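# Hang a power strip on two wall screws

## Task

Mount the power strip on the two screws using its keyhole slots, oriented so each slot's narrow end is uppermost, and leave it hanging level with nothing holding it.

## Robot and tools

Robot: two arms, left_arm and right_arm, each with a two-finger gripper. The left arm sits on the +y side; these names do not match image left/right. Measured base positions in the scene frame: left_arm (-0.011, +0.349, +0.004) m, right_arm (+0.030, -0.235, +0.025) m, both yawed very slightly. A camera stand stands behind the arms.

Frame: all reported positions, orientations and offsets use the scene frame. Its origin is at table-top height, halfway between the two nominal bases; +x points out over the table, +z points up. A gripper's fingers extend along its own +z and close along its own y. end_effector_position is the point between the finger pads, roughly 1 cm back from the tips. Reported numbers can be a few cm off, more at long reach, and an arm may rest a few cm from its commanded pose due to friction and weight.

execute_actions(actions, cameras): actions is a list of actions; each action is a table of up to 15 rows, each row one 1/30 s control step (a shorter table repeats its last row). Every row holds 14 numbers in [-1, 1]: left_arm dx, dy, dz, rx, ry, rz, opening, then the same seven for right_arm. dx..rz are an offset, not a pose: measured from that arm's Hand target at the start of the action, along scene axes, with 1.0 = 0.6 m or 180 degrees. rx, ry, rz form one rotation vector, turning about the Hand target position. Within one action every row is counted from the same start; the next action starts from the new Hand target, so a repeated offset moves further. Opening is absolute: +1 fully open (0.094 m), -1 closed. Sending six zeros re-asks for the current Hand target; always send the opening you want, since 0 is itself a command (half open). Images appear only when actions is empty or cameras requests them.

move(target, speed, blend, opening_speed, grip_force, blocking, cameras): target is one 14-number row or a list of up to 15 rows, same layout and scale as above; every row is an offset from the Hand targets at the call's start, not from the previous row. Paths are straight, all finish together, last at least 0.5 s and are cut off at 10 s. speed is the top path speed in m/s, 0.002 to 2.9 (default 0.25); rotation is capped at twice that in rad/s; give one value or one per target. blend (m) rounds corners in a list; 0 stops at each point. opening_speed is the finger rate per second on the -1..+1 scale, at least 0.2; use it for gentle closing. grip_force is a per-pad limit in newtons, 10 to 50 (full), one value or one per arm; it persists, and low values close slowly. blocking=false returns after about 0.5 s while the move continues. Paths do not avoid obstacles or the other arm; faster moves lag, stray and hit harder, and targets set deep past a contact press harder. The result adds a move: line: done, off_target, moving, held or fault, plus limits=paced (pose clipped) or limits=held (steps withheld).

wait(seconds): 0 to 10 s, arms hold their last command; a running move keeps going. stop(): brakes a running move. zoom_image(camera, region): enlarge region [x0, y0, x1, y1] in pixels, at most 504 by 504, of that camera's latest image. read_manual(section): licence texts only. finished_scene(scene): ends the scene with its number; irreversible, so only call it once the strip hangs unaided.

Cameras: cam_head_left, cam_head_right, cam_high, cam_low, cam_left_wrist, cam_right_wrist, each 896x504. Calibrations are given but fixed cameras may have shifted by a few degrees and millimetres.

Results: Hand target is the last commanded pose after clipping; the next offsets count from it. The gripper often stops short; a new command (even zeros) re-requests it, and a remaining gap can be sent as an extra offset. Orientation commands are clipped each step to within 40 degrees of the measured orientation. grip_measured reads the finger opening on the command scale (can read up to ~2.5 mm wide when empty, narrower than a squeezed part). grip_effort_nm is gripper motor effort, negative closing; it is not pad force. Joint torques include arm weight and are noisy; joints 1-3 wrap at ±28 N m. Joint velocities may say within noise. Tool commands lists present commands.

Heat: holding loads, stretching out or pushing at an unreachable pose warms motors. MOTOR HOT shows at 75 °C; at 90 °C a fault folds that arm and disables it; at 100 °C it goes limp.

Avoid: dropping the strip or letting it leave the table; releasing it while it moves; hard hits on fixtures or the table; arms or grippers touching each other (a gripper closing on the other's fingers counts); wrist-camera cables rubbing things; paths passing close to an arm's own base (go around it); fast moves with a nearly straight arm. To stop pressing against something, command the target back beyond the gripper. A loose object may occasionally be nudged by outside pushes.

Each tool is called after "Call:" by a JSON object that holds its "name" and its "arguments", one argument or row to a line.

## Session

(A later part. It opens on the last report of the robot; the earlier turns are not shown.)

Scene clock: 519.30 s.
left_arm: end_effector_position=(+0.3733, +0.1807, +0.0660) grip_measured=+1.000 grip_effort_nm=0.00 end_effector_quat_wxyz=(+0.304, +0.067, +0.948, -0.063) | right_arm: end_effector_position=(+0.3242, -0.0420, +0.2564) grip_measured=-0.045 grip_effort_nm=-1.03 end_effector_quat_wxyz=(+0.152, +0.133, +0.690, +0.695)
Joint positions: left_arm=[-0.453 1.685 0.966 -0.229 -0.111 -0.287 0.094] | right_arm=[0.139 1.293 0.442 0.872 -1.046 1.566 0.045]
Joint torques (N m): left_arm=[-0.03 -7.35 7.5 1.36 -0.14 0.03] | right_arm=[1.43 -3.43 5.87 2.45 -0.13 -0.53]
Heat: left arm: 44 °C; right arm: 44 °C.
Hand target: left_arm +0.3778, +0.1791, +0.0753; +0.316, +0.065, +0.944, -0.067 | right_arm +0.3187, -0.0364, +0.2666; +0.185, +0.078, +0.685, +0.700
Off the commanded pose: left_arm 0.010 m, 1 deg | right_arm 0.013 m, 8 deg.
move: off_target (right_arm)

Call:
{"name": "execute_actions", "arguments": {
  "actions": [],
  "cameras": ["cam_right_wrist","cam_head_left","cam_head_right","cam_high"]
}}

Scene clock: 520.60 s.
left_arm: end_effector_position=(+0.3733, +0.1807, +0.0660) grip_measured=+1.000 grip_effort_nm=0.00 end_effector_quat_wxyz=(+0.304, +0.067, +0.948, -0.063) | right_arm: end_effector_position=(+0.3242, -0.0420, +0.2564) grip_measured=-0.045 grip_effort_nm=-1.03 end_effector_quat_wxyz=(+0.152, +0.133, +0.690, +0.695)
Joint positions: left_arm=[-0.453 1.685 0.966 -0.229 -0.111 -0.287 0.094] | right_arm=[0.139 1.293 0.442 0.873 -1.046 1.566 0.045]
Joint velocities: within noise
Joint torques (N m): left_arm=[-0.03 -7.36 7.5 1.36 -0.13 0.04] | right_arm=[1.43 -3.32 5.9 2.44 -0.13 -0.57]
Motor temperatures (°C): left_arm=[26 32 44 37 27 27 26] | right_arm=[29 28 43 44 26 26 27]
Heat: left arm: 44 °C; right arm: 44 °C.
Hand target: left_arm +0.3778, +0.1791, +0.0753; +0.316, +0.065, +0.944, -0.067 | right_arm +0.3187, -0.0364, +0.2666; +0.185, +0.078, +0.685, +0.700
Tool commands: left_gripper/opening=+1.0 right_gripper/opening=-0.5
Off the commanded pose: left_arm 0.010 m, 1 deg | right_arm 0.013 m, 7 deg.
camera_calibration:
cam_right_wrist: T_world_to_cam=[[0.050911, 0.0166019, -0.998565, 0.245185], [-0.9985, -0.0193365, -0.0512291, 0.372215], [-0.0201592, 0.999675, 0.0155926, 0.134509], [0, 0, 0, 1]] pos_world=[0.361885, -0.131339, 0.261804]
Images, in order (width x height): cam_head_left 896x504, cam_head_right 896x504, cam_high 896x504, cam_right_wrist 896x504.

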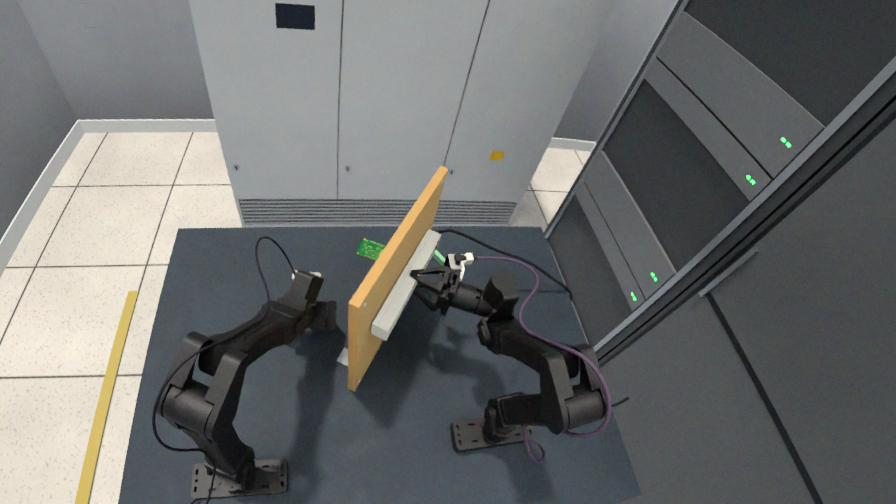

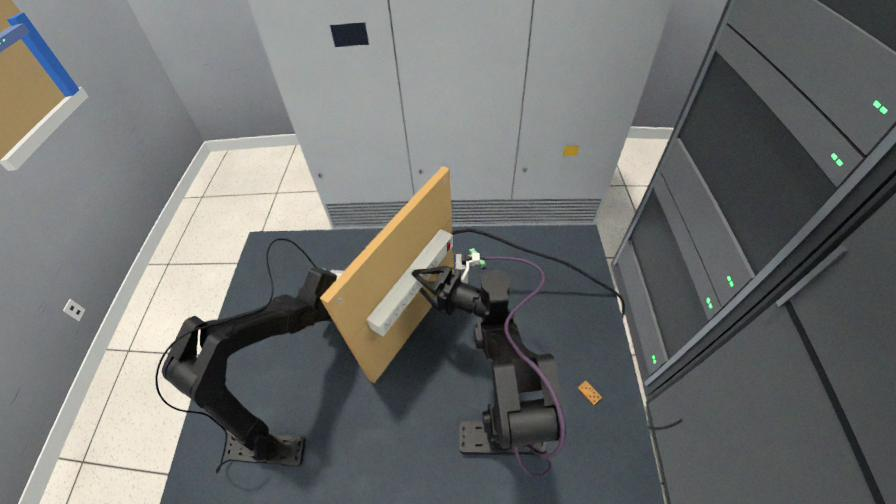

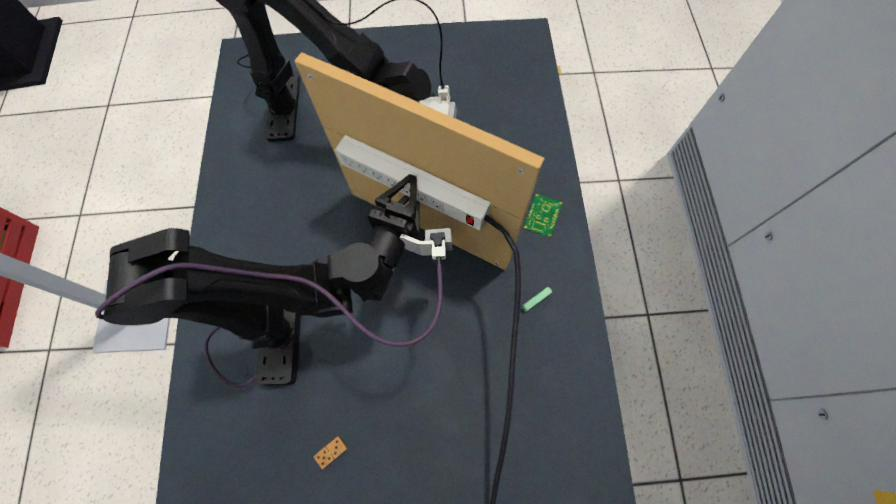

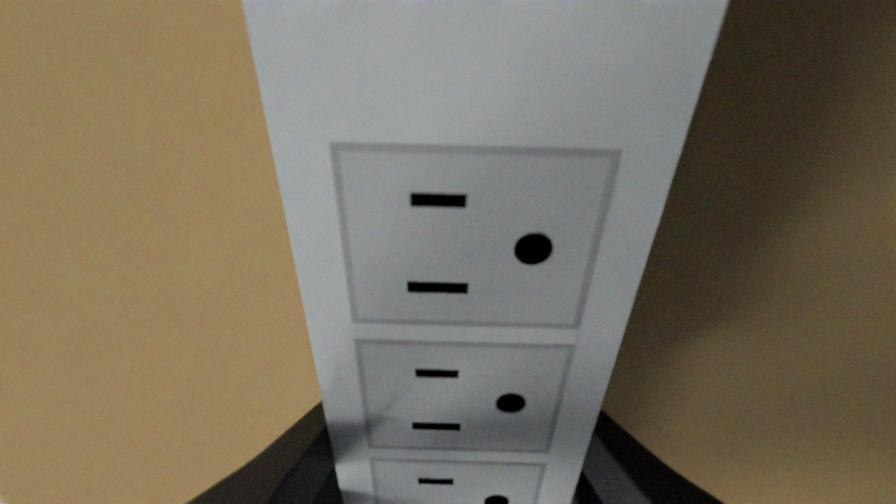

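Call:
{"name": "zoom_image", "arguments": {
  "camera": "cam_head_right",
  "region": [340, 210, 480, 360]
}}

Call:
{"name": "zoom_image", "arguments": {
  "camera": "cam_head_left",
  "region": [350, 210, 480, 350]
}}

Call:
{"name": "zoom_image", "arguments": {
  "camera": "cam_high",
  "region": [310, 110, 550, 270]
}}

Scaled by 3.360 from the camera's 896x504 image, which has a finer 1280x720 frame.

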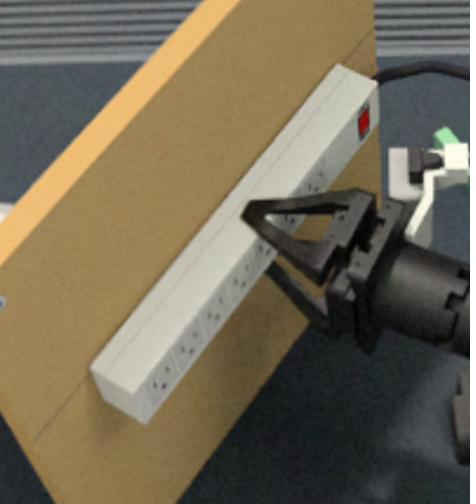

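Scaled by 3.600 from the camera's 896x504 image, which has a finer 1280x720 frame.

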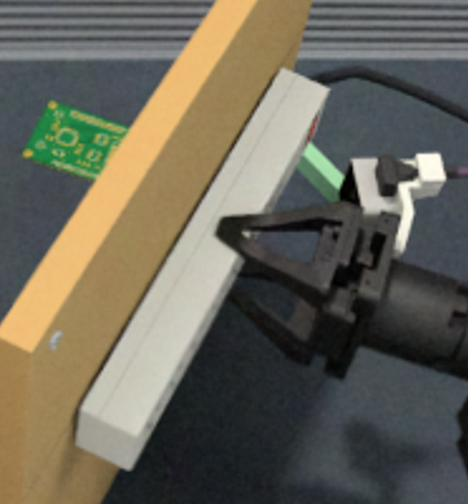

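Scaled by 2.100 from the camera's 896x504 image, which has a finer 1280x720 frame.

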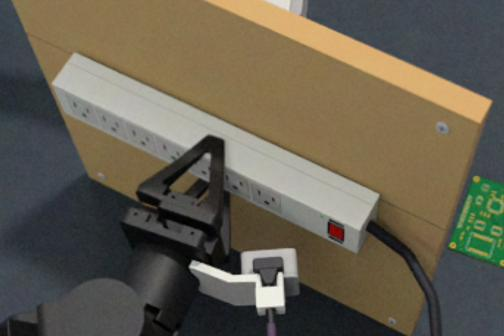

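Call:
{"name": "zoom_image", "arguments": {
  "camera": "cam_high",
  "region": [315, 115, 395, 165]
}}

Call:
{"name": "zoom_image", "arguments": {
  "camera": "cam_high",
  "region": [460, 185, 540, 235]
}}

Call:
{"name": "zoom_image", "arguments": {
  "camera": "cam_head_right",
  "region": [345, 300, 405, 350]
}}

Call:
{"name": "zoom_image", "arguments": {
  "camera": "cam_head_right",
  "region": [415, 215, 465, 260]
}}

Scaled by 6.300 from the camera's 896x504 image, which has a finer 1280x720 frame.

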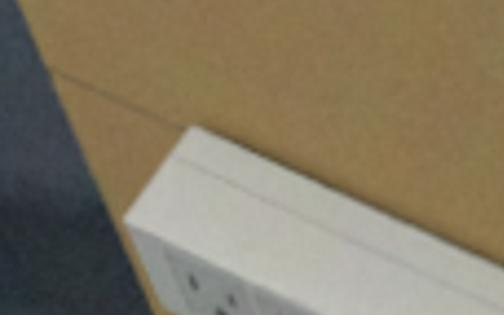

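Scaled by 6.300 from the camera's 896x504 image, which has a finer 1280x720 frame.

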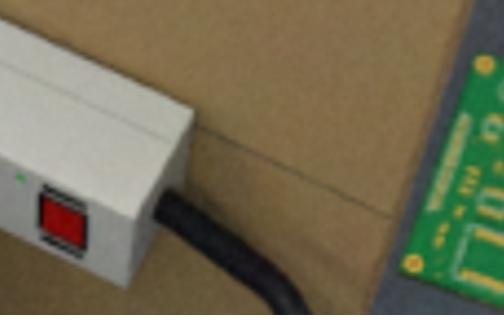

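Scaled by 8.400 from the camera's 896x504 image, which has a finer 1280x720 frame.

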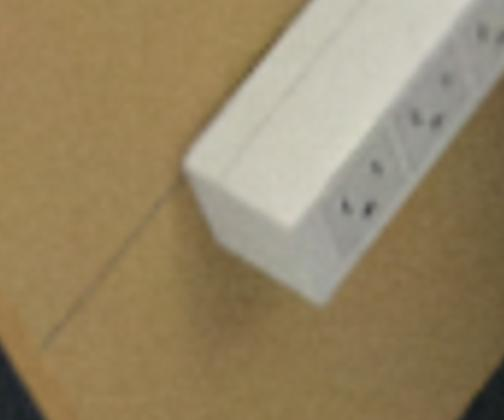

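Scaled by 10.080 from the camera's 896x504 image, which has a finer 1280x720 frame.

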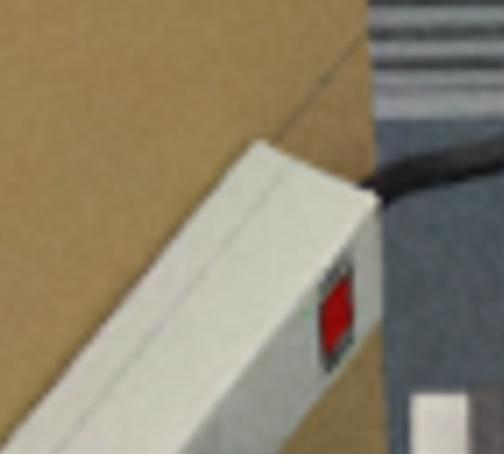

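Call:
{"name": "zoom_image", "arguments": {
  "camera": "cam_head_left",
  "region": [355, 310, 405, 360]
}}

Call:
{"name": "zoom_image", "arguments": {
  "camera": "cam_head_left",
  "region": [410, 215, 460, 265]
}}

Scaled by 10.080 from the camera's 896x504 image, which has a finer 1280x720 frame.

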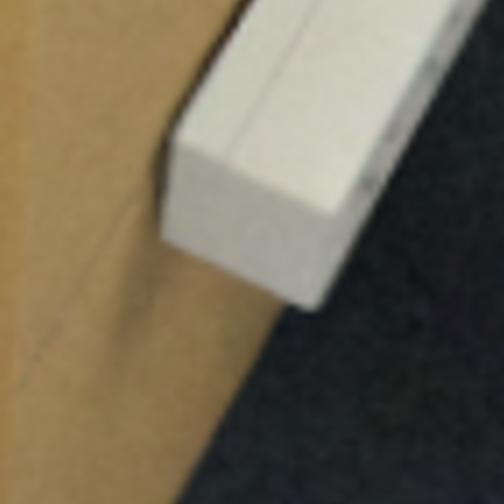

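Scaled by 10.080 from the camera's 896x504 image, which has a finer 1280x720 frame.

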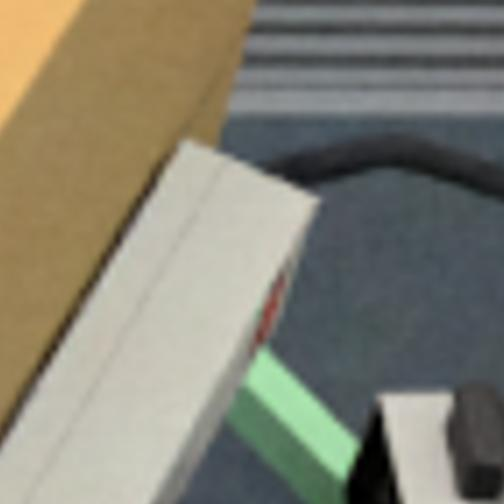

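Call:
{"name": "move", "arguments": {
  "target": [0,0,0,0,0,0,1, 0.0017,0.0028,0,0.0058,0.0095,0,-0.5],
  "speed": 0.015
}}

Scene clock: 539.50 s.
left_arm: end_effector_position=(+0.3733, +0.1807, +0.0660) grip_measured=+1.000 grip_effort_nm=0.00 end_effector_quat_wxyz=(+0.304, +0.067, +0.948, -0.063) | right_arm: end_effector_position=(+0.3252, -0.0402, +0.2557) grip_measured=-0.045 grip_effort_nm=-1.03 end_effector_quat_wxyz=(+0.150, +0.135, +0.688, +0.697)
Joint positions: left_arm=[-0.453 1.685 0.966 -0.229 -0.111 -0.287 0.094] | right_arm=[0.146 1.307 0.44 0.9 -1.038 1.58 0.045]
Joint torques (N m): left_arm=[-0.05 -7.38 7.5 1.36 -0.13 0.04] | right_arm=[1.5 -3.47 5.83 2.45 -0.18 -0.32]
Heat: left arm: 44 °C; right arm: 44 °C.
Hand target: left_arm +0.3778, +0.1791, +0.0753; +0.316, +0.065, +0.944, -0.067 | right_arm +0.3198, -0.0348, +0.2666; +0.174, +0.090, +0.681, +0.705
Off the commanded pose: left_arm 0.010 m, 1 deg | right_arm 0.013 m, 6 deg.
move: off_target (right_arm)

Call:
{"name": "move", "arguments": {
  "target": [0,0,0,0,0,0,1, 0.0017,0.0028,0,0.0044,0.0071,0,-0.5],
  "speed": 0.015
}}

Scene clock: 541.70 s.
left_arm: end_effector_position=(+0.3733, +0.1807, +0.0660) grip_measured=+1.000 grip_effort_nm=0.00 end_effector_quat_wxyz=(+0.304, +0.067, +0.948, -0.063) | right_arm: end_effector_position=(+0.3259, -0.0393, +0.2505) grip_measured=-0.045 grip_effort_nm=-1.03 end_effector_quat_wxyz=(+0.137, +0.148, +0.688, +0.697)
Joint positions: left_arm=[-0.453 1.685 0.966 -0.229 -0.111 -0.287 0.094] | right_arm=[0.15 1.321 0.435 0.905 -1.034 1.604 0.045]
Joint torques (N m): left_arm=[-0.03 -7.36 7.5 1.35 -0.13 0.04] | right_arm=[1.73 -3.95 6.34 2.6 -0.12 -0.2]
Heat: left arm: 44 °C; right arm: 45 °C.
Hand target: left_arm +0.3778, +0.1791, +0.0753; +0.316, +0.065, +0.944, -0.067 | right_arm +0.3208, -0.0331, +0.2665; +0.166, +0.099, +0.678, +0.709
Off the commanded pose: left_arm 0.010 m, 1 deg | right_arm 0.018 m, 7 deg.
move: off_target (right_arm)

Call:
{"name": "move", "arguments": {
  "target": [0,0,0,0,0,0,1, 0,0,-0.010,-0.0029,-0.0047,0,-0.5],
  "speed": 0.015
}}

Scene clock: 544.50 s.
left_arm: end_effector_position=(+0.3733, +0.1807, +0.0660) grip_measured=+1.000 grip_effort_nm=0.00 end_effector_quat_wxyz=(+0.304, +0.067, +0.948, -0.063) | right_arm: end_effector_position=(+0.3256, -0.0388, +0.2456) grip_measured=-0.045 grip_effort_nm=-1.03 end_effector_quat_wxyz=(+0.137, +0.148, +0.689, +0.696)
Joint positions: left_arm=[-0.453 1.685 0.966 -0.229 -0.111 -0.287 0.094] | right_arm=[0.152 1.336 0.425 0.923 -1.034 1.599 0.045]
Joint torques (N m): left_arm=[-0.03 -7.38 7.5 1.36 -0.13 0.03] | right_arm=[1.57 -4.03 6.02 2.59 -0.16 -0.39]
Heat: left arm: 45 °C; right arm: 45 °C.
Hand target: left_arm +0.3778, +0.1791, +0.0753; +0.316, +0.065, +0.944, -0.067 | right_arm +0.3209, -0.0331, +0.2606; +0.172, +0.093, +0.680, +0.707
Off the commanded pose: left_arm 0.010 m, 1 deg | right_arm 0.017 m, 8 deg.
move: off_target (right_arm)

Call:
{"name": "execute_actions", "arguments": {
  "actions": [],
  "cameras": ["cam_right_wrist","cam_head_left","cam_head_right","cam_high"]
}}

Call:
{"name": "zoom_image", "arguments": {
  "camera": "cam_high",
  "region": [315, 115, 395, 165]
}}

Call:
{"name": "zoom_image", "arguments": {
  "camera": "cam_high",
  "region": [460, 185, 540, 235]
}}

Call:
{"name": "zoom_image", "arguments": {
  "camera": "cam_head_right",
  "region": [345, 300, 405, 350]
}}

Call:
{"name": "zoom_image", "arguments": {
  "camera": "cam_head_right",
  "region": [415, 215, 465, 260]
}}

Call:
{"name": "zoom_image", "arguments": {
  "camera": "cam_head_left",
  "region": [355, 310, 405, 360]
}}

Call:
{"name": "zoom_image", "arguments": {
  "camera": "cam_head_left",
  "region": [410, 215, 460, 265]
}}

Scene clock: 545.33 s.
left_arm: end_effector_position=(+0.3733, +0.1807, +0.0660) grip_measured=+1.000 grip_effort_nm=0.00 end_effector_quat_wxyz=(+0.304, +0.067, +0.948, -0.063) | right_arm: end_effector_position=(+0.3256, -0.0388, +0.2457) grip_measured=-0.045 grip_effort_nm=-1.03 end_effector_quat_wxyz=(+0.137, +0.148, +0.689, +0.696)
Joint positions: left_arm=[-0.453 1.685 0.966 -0.229 -0.111 -0.287 0.094] | right_arm=[0.152 1.336 0.425 0.924 -1.034 1.599 0.045]
Joint velocities: within noise
Joint torques (N m): left_arm=[-0.05 -7.38 7.49 1.36 -0.13 0.04] | right_arm=[1.57 -4 5.97 2.59 -0.09 -0.41]
Motor temperatures (°C): left_arm=[26 33 45 37 27 27 26] | right_arm=[29 28 41 45 26 26 27]
Heat: left arm: 45 °C; right arm: 45 °C.
Hand target: left_arm +0.3778, +0.1791, +0.0753; +0.316, +0.065, +0.944, -0.067 | right_arm +0.3209, -0.0331, +0.2607; +0.172, +0.093, +0.680, +0.707
Tool commands: left_gripper/opening=+1.0 right_gripper/opening=-0.5
Off the commanded pose: left_arm 0.010 m, 1 deg | right_arm 0.017 m, 8 deg.
camera_calibration:
cam_right_wrist: T_world_to_cam=[[0.0113643, 0.0288625, -0.999519, 0.247852], [-0.999729, -0.0199898, -0.0119439, 0.363804], [-0.0203249, 0.999383, 0.0286275, 0.128374], [0, 0, 0, 1]] pos_world=[0.363498, -0.128176, 0.248403]
Images, in order (width x height): cam_head_left 896x504, cam_head_right 896x504, cam_high 896x504, cam_right_wrist 896x504.

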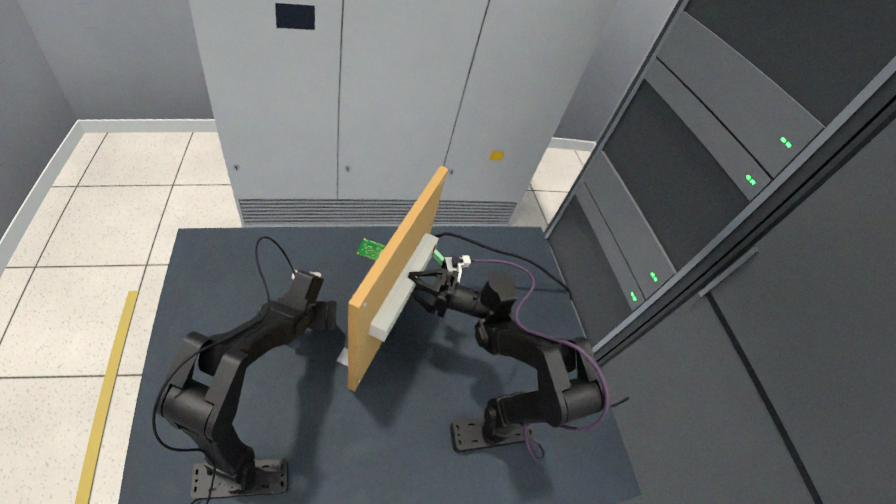

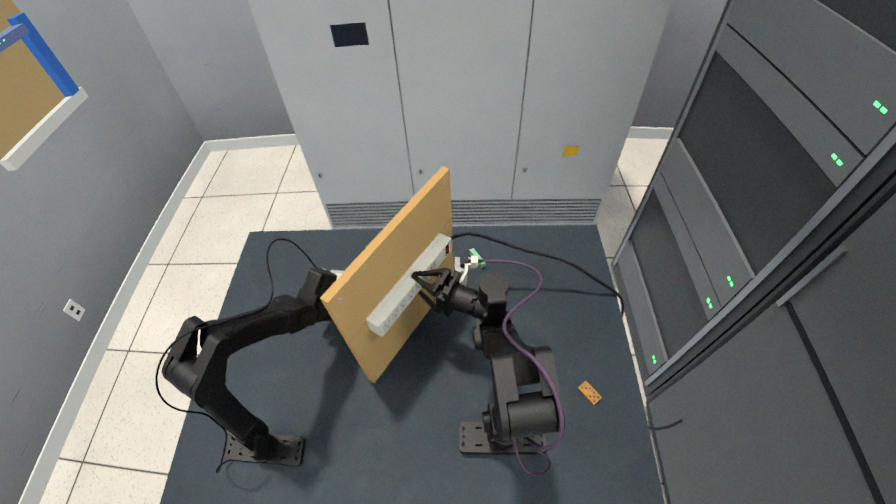

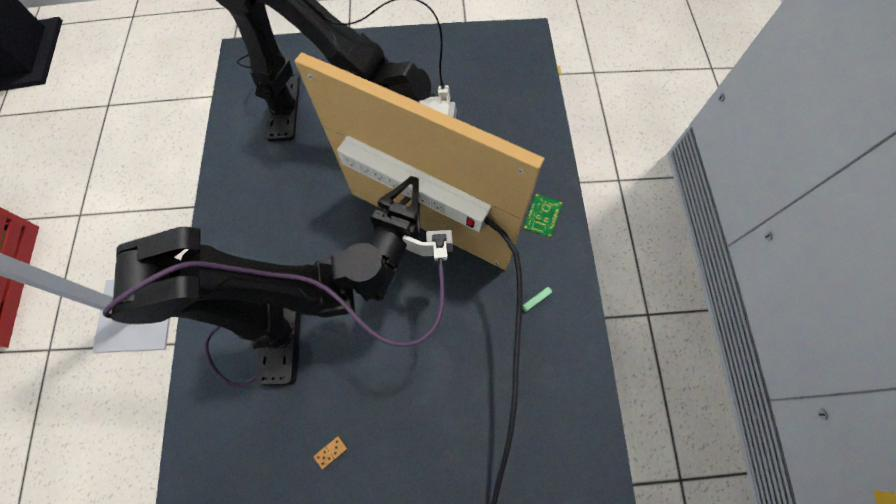

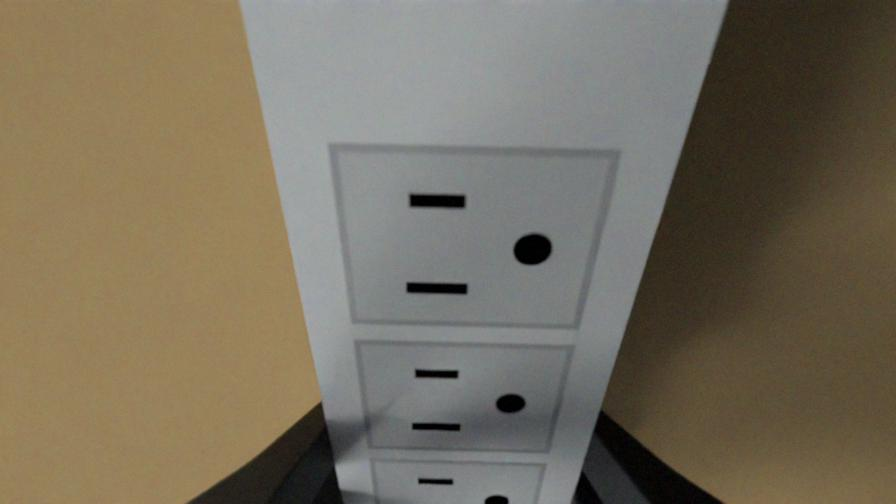

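Scaled by 6.300 from the camera's 896x504 image, which has a finer 1280x720 frame.

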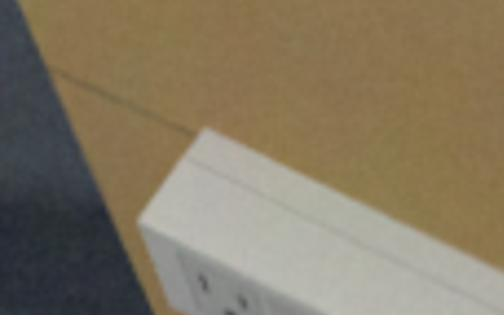

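Scaled by 6.300 from the camera's 896x504 image, which has a finer 1280x720 frame.

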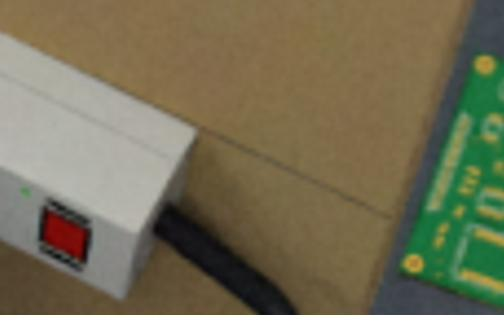

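Scaled by 8.400 from the camera's 896x504 image, which has a finer 1280x720 frame.

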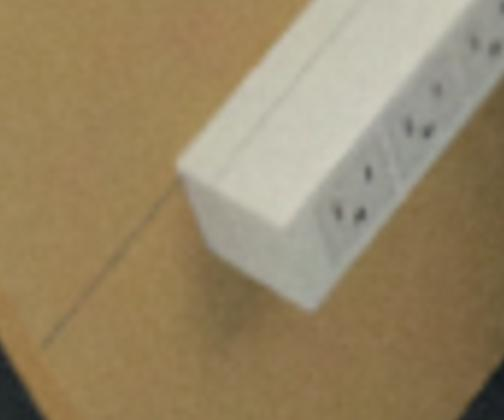

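Scaled by 10.080 from the camera's 896x504 image, which has a finer 1280x720 frame.

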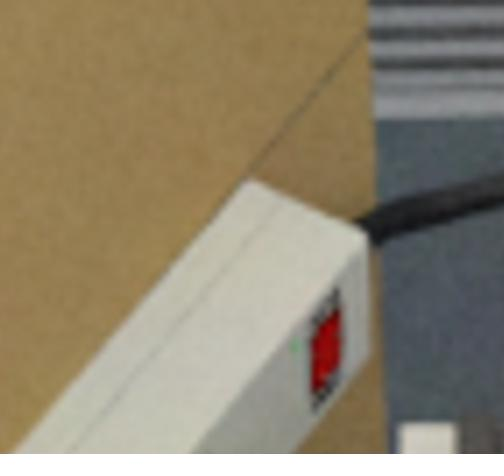

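Scaled by 10.080 from the camera's 896x504 image, which has a finer 1280x720 frame.

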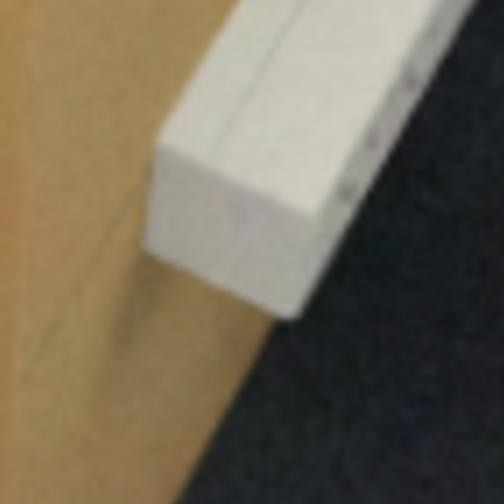

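Scaled by 10.080 from the camera's 896x504 image, which has a finer 1280x720 frame.

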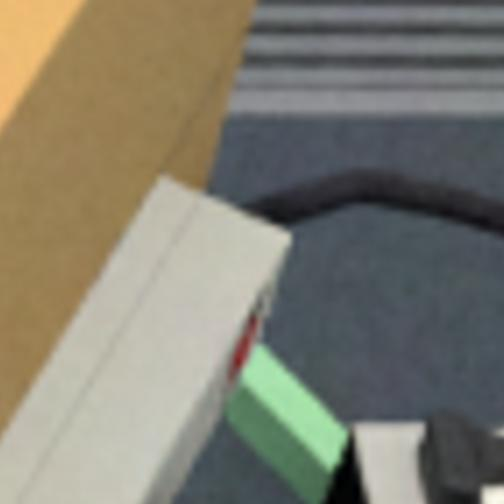

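Call:
{"name": "move", "arguments": {
  "target": [0,0,0,0,0,0,1, 0,0,-0.005,-0.0044,-0.0071,0,-0.5],
  "speed": 0.015
}}

Scene clock: 547.67 s.
left_arm: end_effector_position=(+0.3733, +0.1807, +0.0660) grip_measured=+1.000 grip_effort_nm=0.00 end_effector_quat_wxyz=(+0.304, +0.067, +0.948, -0.063) | right_arm: end_effector_position=(+0.3257, -0.0387, +0.2431) grip_measured=-0.045 grip_effort_nm=-1.03 end_effector_quat_wxyz=(+0.145, +0.139, +0.692, +0.694)
Joint positions: left_arm=[-0.453 1.685 0.966 -0.229 -0.111 -0.287 0.094] | right_arm=[0.152 1.343 0.422 0.928 -1.034 1.571 0.045]
Joint torques (N m): left_arm=[-0.02 -7.36 7.5 1.35 -0.13 0.04] | right_arm=[1.68 -3.97 5.75 2.56 -0.17 -0.43]
Heat: left arm: 45 °C; right arm: 45 °C.
Hand target: left_arm +0.3778, +0.1791, +0.0753; +0.316, +0.065, +0.944, -0.067 | right_arm +0.3208, -0.0331, +0.2575; +0.180, +0.084, +0.683, +0.703
Off the commanded pose: left_arm 0.010 m, 1 deg | right_arm 0.016 m, 8 deg.
move: off_target (right_arm)

Call:
{"name": "execute_actions", "arguments": {
  "actions": [],
  "cameras": ["cam_head_left","cam_head_right","cam_high"]
}}

Call:
{"name": "zoom_image", "arguments": {
  "camera": "cam_high",
  "region": [315, 115, 395, 165]
}}

Call:
{"name": "zoom_image", "arguments": {
  "camera": "cam_high",
  "region": [460, 185, 540, 235]
}}

Call:
{"name": "zoom_image", "arguments": {
  "camera": "cam_head_right",
  "region": [345, 300, 405, 350]
}}

Call:
{"name": "zoom_image", "arguments": {
  "camera": "cam_head_right",
  "region": [415, 215, 465, 260]
}}

Call:
{"name": "zoom_image", "arguments": {
  "camera": "cam_head_left",
  "region": [355, 310, 405, 360]
}}

Scene clock: 551.73 s.
left_arm: end_effector_position=(+0.3733, +0.1807, +0.0660) grip_measured=+1.000 grip_effort_nm=0.00 end_effector_quat_wxyz=(+0.304, +0.067, +0.948, -0.063) | right_arm: end_effector_position=(+0.3257, -0.0387, +0.2431) grip_measured=-0.045 grip_effort_nm=-1.03 end_effector_quat_wxyz=(+0.145, +0.139, +0.692, +0.694)
Joint positions: left_arm=[-0.453 1.685 0.966 -0.229 -0.111 -0.287 0.094] | right_arm=[0.152 1.343 0.422 0.928 -1.034 1.571 0.045]
Joint velocities: within noise
Joint torques (N m): left_arm=[-0.03 -7.36 7.49 1.36 -0.13 0.04] | right_arm=[1.5 -4.11 5.91 2.58 -0.13 -0.43]
Motor temperatures (°C): left_arm=[26 33 45 37 27 27 26] | right_arm=[29 27 41 46 26 26 27]
Heat: left arm: 45 °C; right arm: 46 °C.
Hand target: left_arm +0.3778, +0.1791, +0.0753; +0.316, +0.065, +0.944, -0.067 | right_arm +0.3208, -0.0331, +0.2575; +0.180, +0.084, +0.683, +0.703
Tool commands: left_gripper/opening=+1.0 right_gripper/opening=-0.5
Off the commanded pose: left_arm 0.010 m, 1 deg | right_arm 0.016 m, 8 deg.
Images, in order (width x height): cam_head_left 896x504, cam_head_right 896x504, cam_high 896x504.

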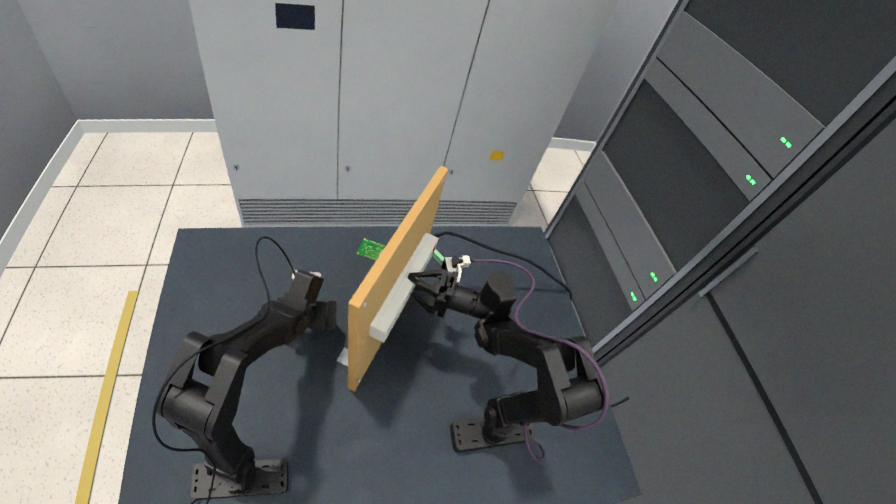

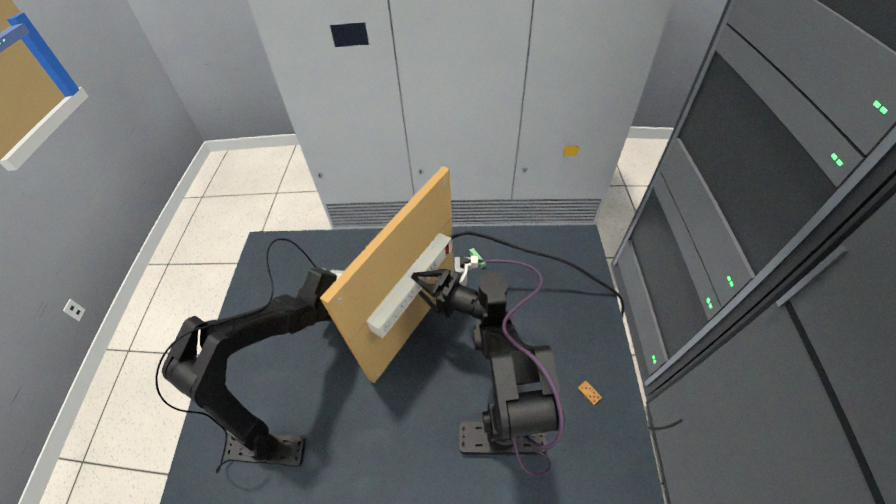

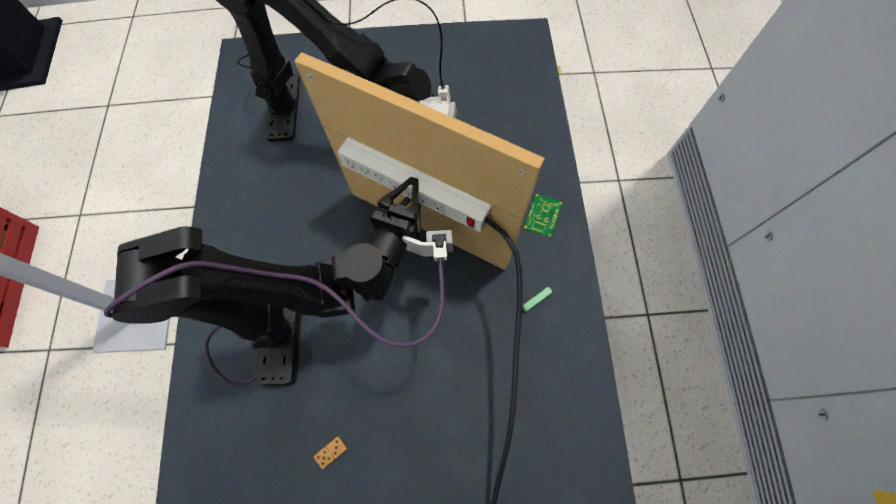

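Scaled by 6.300 from the camera's 896x504 image, which has a finer 1280x720 frame.

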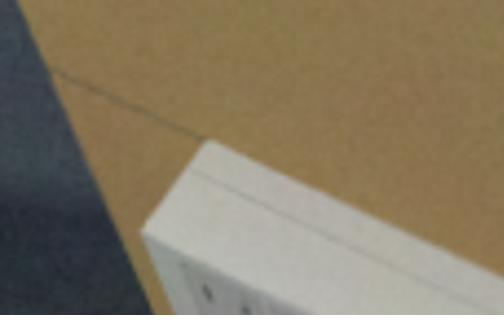

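Scaled by 6.300 from the camera's 896x504 image, which has a finer 1280x720 frame.

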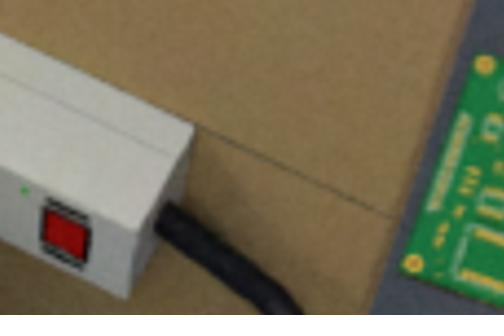

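Scaled by 8.400 from the camera's 896x504 image, which has a finer 1280x720 frame.

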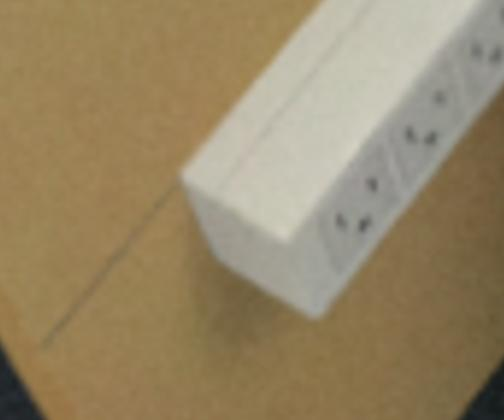

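Scaled by 10.080 from the camera's 896x504 image, which has a finer 1280x720 frame.

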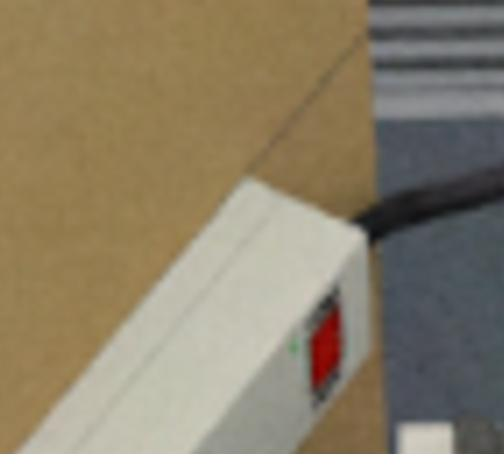

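Scaled by 10.080 from the camera's 896x504 image, which has a finer 1280x720 frame.

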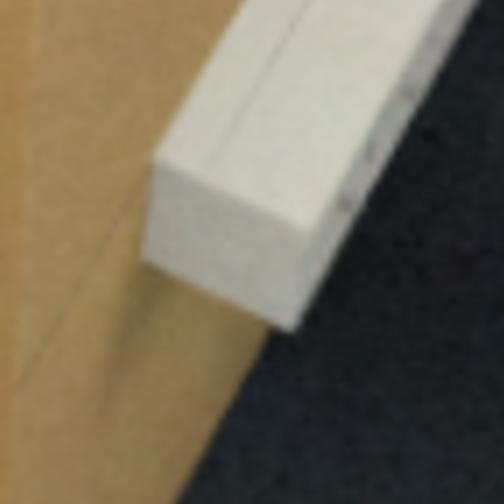

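Call:
{"name": "move", "arguments": {
  "target": [0,0,0,0,0,0,1, 0,0,-0.0067,0,0,0,-0.5],
  "speed": 0.015
}}

Scene clock: 553.93 s.
left_arm: end_effector_position=(+0.3733, +0.1807, +0.0660) grip_measured=+1.000 grip_effort_nm=0.00 end_effector_quat_wxyz=(+0.304, +0.067, +0.948, -0.063) | right_arm: end_effector_position=(+0.3257, -0.0387, +0.2424) grip_measured=-0.045 grip_effort_nm=-1.03 end_effector_quat_wxyz=(+0.149, +0.135, +0.690, +0.695)
Joint positions: left_arm=[-0.453 1.685 0.966 -0.229 -0.111 -0.287 0.094] | right_arm=[0.152 1.355 0.415 0.962 -1.034 1.572 0.045]
Joint torques (N m): left_arm=[-0.02 -7.36 7.5 1.36 -0.13 0.04] | right_arm=[1.51 -3.82 5.45 2.47 -0.14 -0.38]
Heat: left arm: 45 °C; right arm: 46 °C.
Hand target: left_arm +0.3778, +0.1791, +0.0753; +0.316, +0.065, +0.944, -0.067 | right_arm +0.3208, -0.0331, +0.2536; +0.180, +0.084, +0.683, +0.703
Off the commanded pose: left_arm 0.010 m, 1 deg | right_arm 0.013 m, 7 deg.
move: off_target (right_arm)

Call:
{"name": "move", "arguments": {
  "target": [0,0,0,0,0,0,1, 0,0,0,0,0,0,0.6],
  "speed": 0.02,
  "opening_speed": 0.6,
  "cameras": ["cam_head_left","cam_head_right","cam_high","cam_right_wrist"]
}}

Scene clock: 557.07 s.
left_arm: end_effector_position=(+0.3733, +0.1807, +0.0660) grip_measured=+1.000 grip_effort_nm=0.00 end_effector_quat_wxyz=(+0.304, +0.067, +0.948, -0.063) | right_arm: end_effector_position=(+0.3224, -0.0354, +0.2531) grip_measured=+0.598 grip_effort_nm=0.09 end_effector_quat_wxyz=(+0.175, +0.097, +0.684, +0.702)
Joint positions: left_arm=[-0.453 1.685 0.966 -0.229 -0.111 -0.287 0.094] | right_arm=[0.162 1.359 0.415 1.037 -1.041 1.546 0.075]
Joint torques (N m): left_arm=[-0.02 -7.38 7.5 1.36 -0.13 0.04] | right_arm=[0.66 -3.1 5.44 1.91 -0.08 -0.06]
Heat: left arm: 45 °C; right arm: 45 °C.
Hand target: left_arm +0.3778, +0.1791, +0.0753; +0.316, +0.065, +0.944, -0.067 | right_arm +0.3208, -0.0331, +0.2536; +0.180, +0.084, +0.683, +0.703
Off the commanded pose: left_arm 0.010 m, 1 deg | right_arm 0.003 m, 2 deg.
move: done
camera_calibration:
cam_right_wrist: T_world_to_cam=[[0.137297, 0.0200874, -0.990326, 0.211976], [-0.989767, -0.0364466, -0.137959, 0.388914], [-0.0388653, 0.999134, 0.0148778, 0.13412], [0, 0, 0, 1]] pos_world=[0.361043, -0.124088, 0.261584]
Images, in order (width x height): cam_head_left 896x504, cam_head_right 896x504, cam_high 896x504, cam_right_wrist 896x504.

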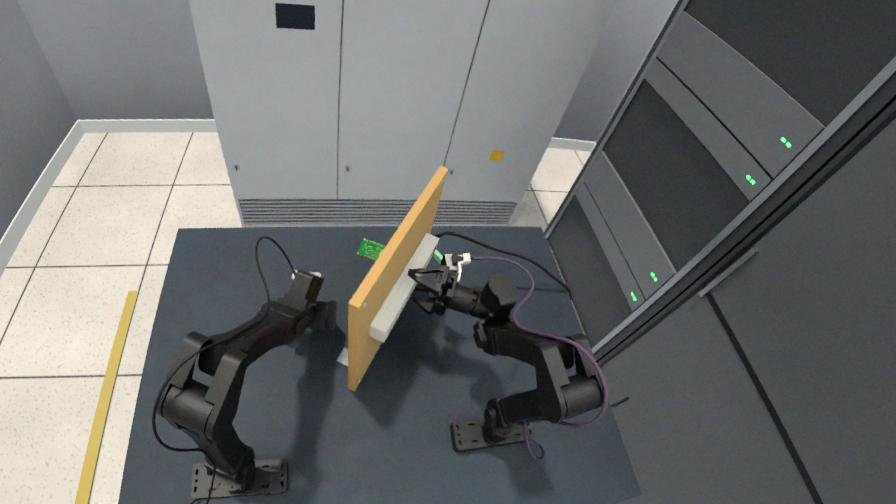

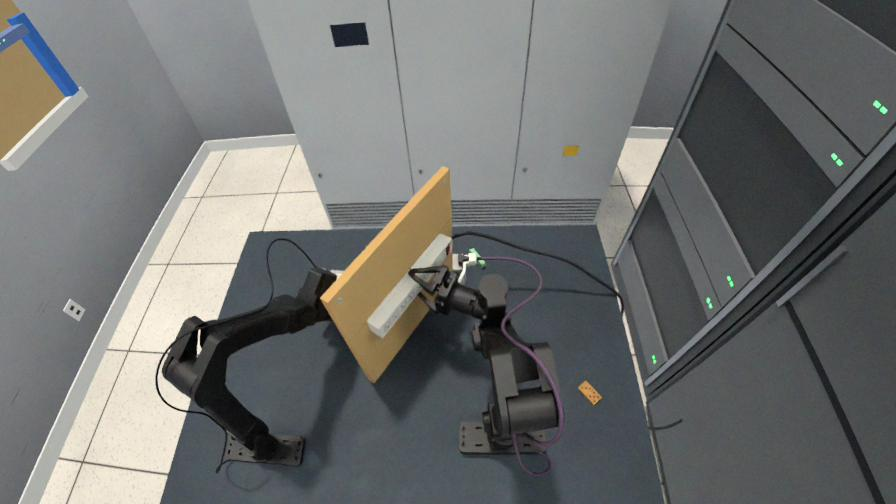

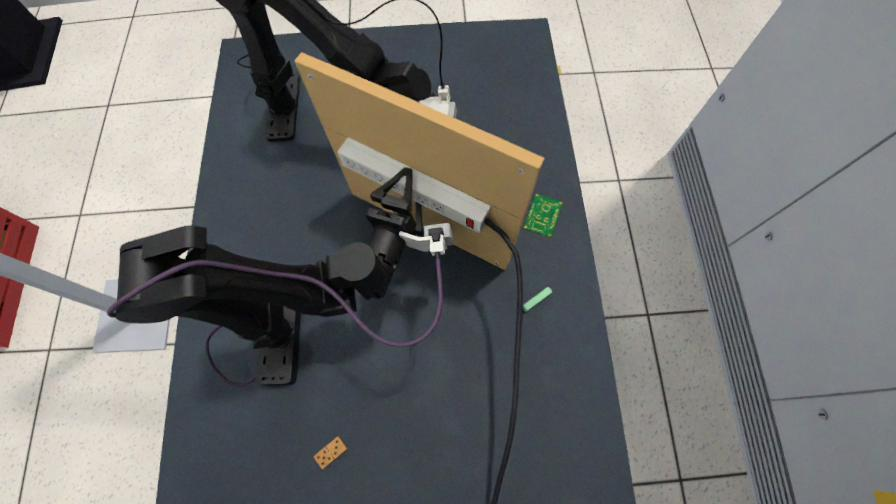

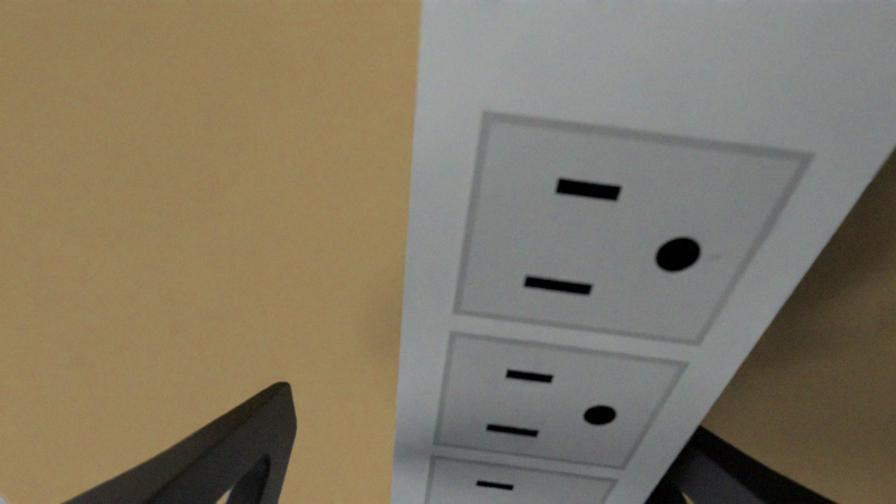

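Call:
{"name": "move", "arguments": {
  "target": [
    [0,0,0,0,0,0,1, 0,0,-0.0133,0.0131,0.0213,0,0.6],
    [0,0,0,0,0,0,1, -0.0698,-0.1136,-0.0133,0.0131,0.0213,0,0.6]
  ],
  "speed": [0.04,0.08],
  "cameras": ["cam_head_left","cam_head_right","cam_high","cam_right_wrist"]
}}

Scene clock: 561.37 s.
left_arm: end_effector_position=(+0.3733, +0.1807, +0.0660) grip_measured=+1.000 grip_effort_nm=0.00 end_effector_quat_wxyz=(+0.304, +0.067, +0.948, -0.063) | right_arm: end_effector_position=(+0.2806, -0.1004, +0.2471) grip_measured=+0.598 grip_effort_nm=0.09 end_effector_quat_wxyz=(+0.149, +0.118, +0.675, +0.713)
Joint positions: left_arm=[-0.453 1.685 0.966 -0.229 -0.111 -0.287 0.094] | right_arm=[-0.16 1.279 0.237 1.345 -1.362 1.833 0.075]
Joint torques (N m): left_arm=[-0.03 -7.36 7.5 1.36 -0.13 0.03] | right_arm=[-0.64 -1.89 3.9 1.74 0.08 0.01]
Heat: left arm: 45 °C; right arm: 45 °C.
Hand target: left_arm +0.3778, +0.1791, +0.0753; +0.316, +0.065, +0.944, -0.067 | right_arm +0.2790, -0.1013, +0.2455; +0.155, +0.111, +0.674, +0.714
Off the commanded pose: left_arm 0.010 m, 1 deg | right_arm 0.002 m, 1 deg.
move: done
camera_calibration:
cam_right_wrist: T_world_to_cam=[[0.0778389, 0.0612285, -0.995084, 0.235044], [-0.995838, -0.0426972, -0.0805251, 0.3312], [-0.0474177, 0.99721, 0.0576501, 0.189201], [0, 0, 0, 1]] pos_world=[0.320498, -0.188923, 0.249651]
Images, in order (width x height): cam_head_left 896x504, cam_head_right 896x504, cam_high 896x504, cam_right_wrist 896x504.

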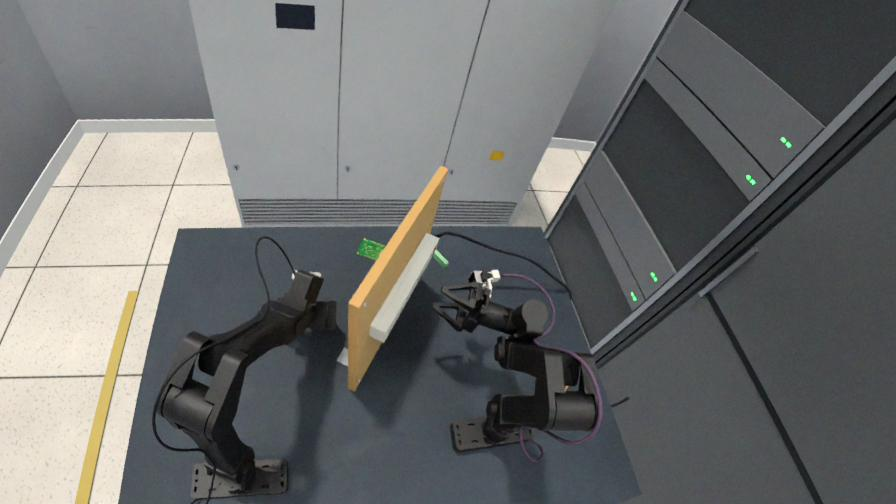

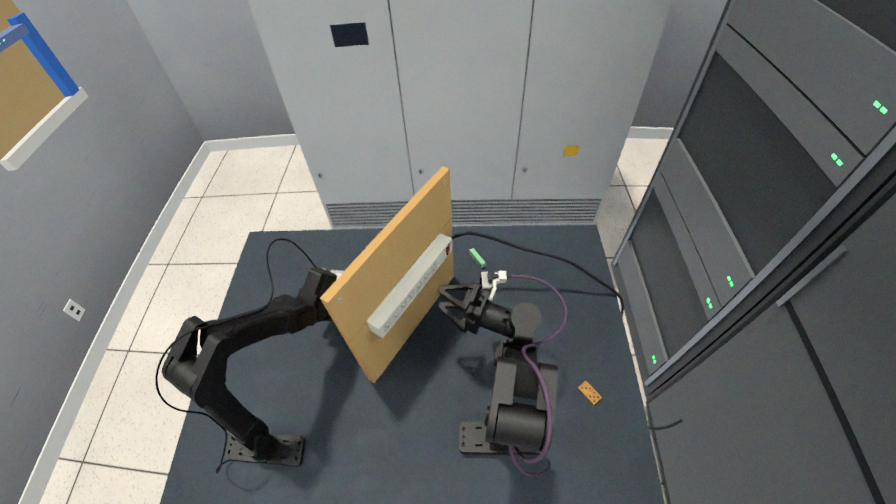

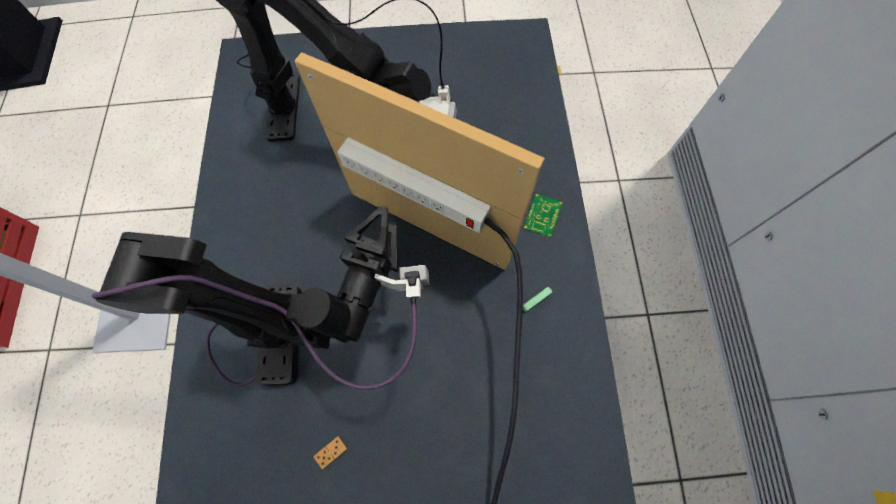

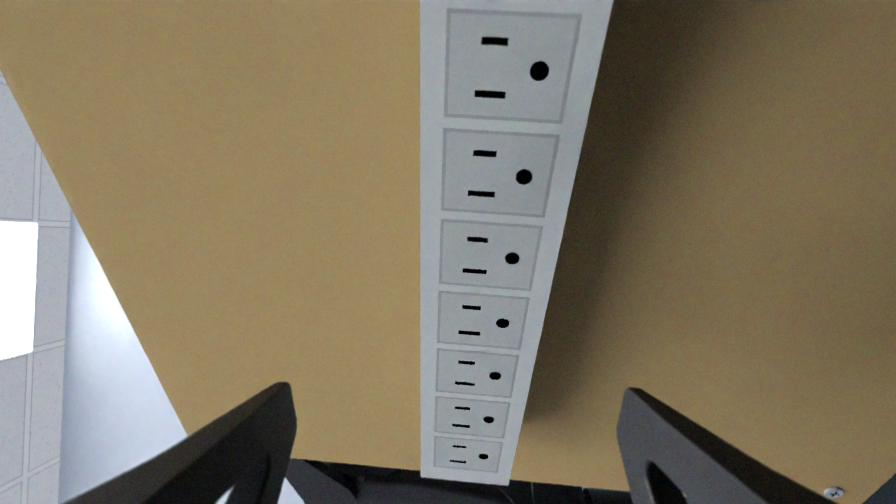

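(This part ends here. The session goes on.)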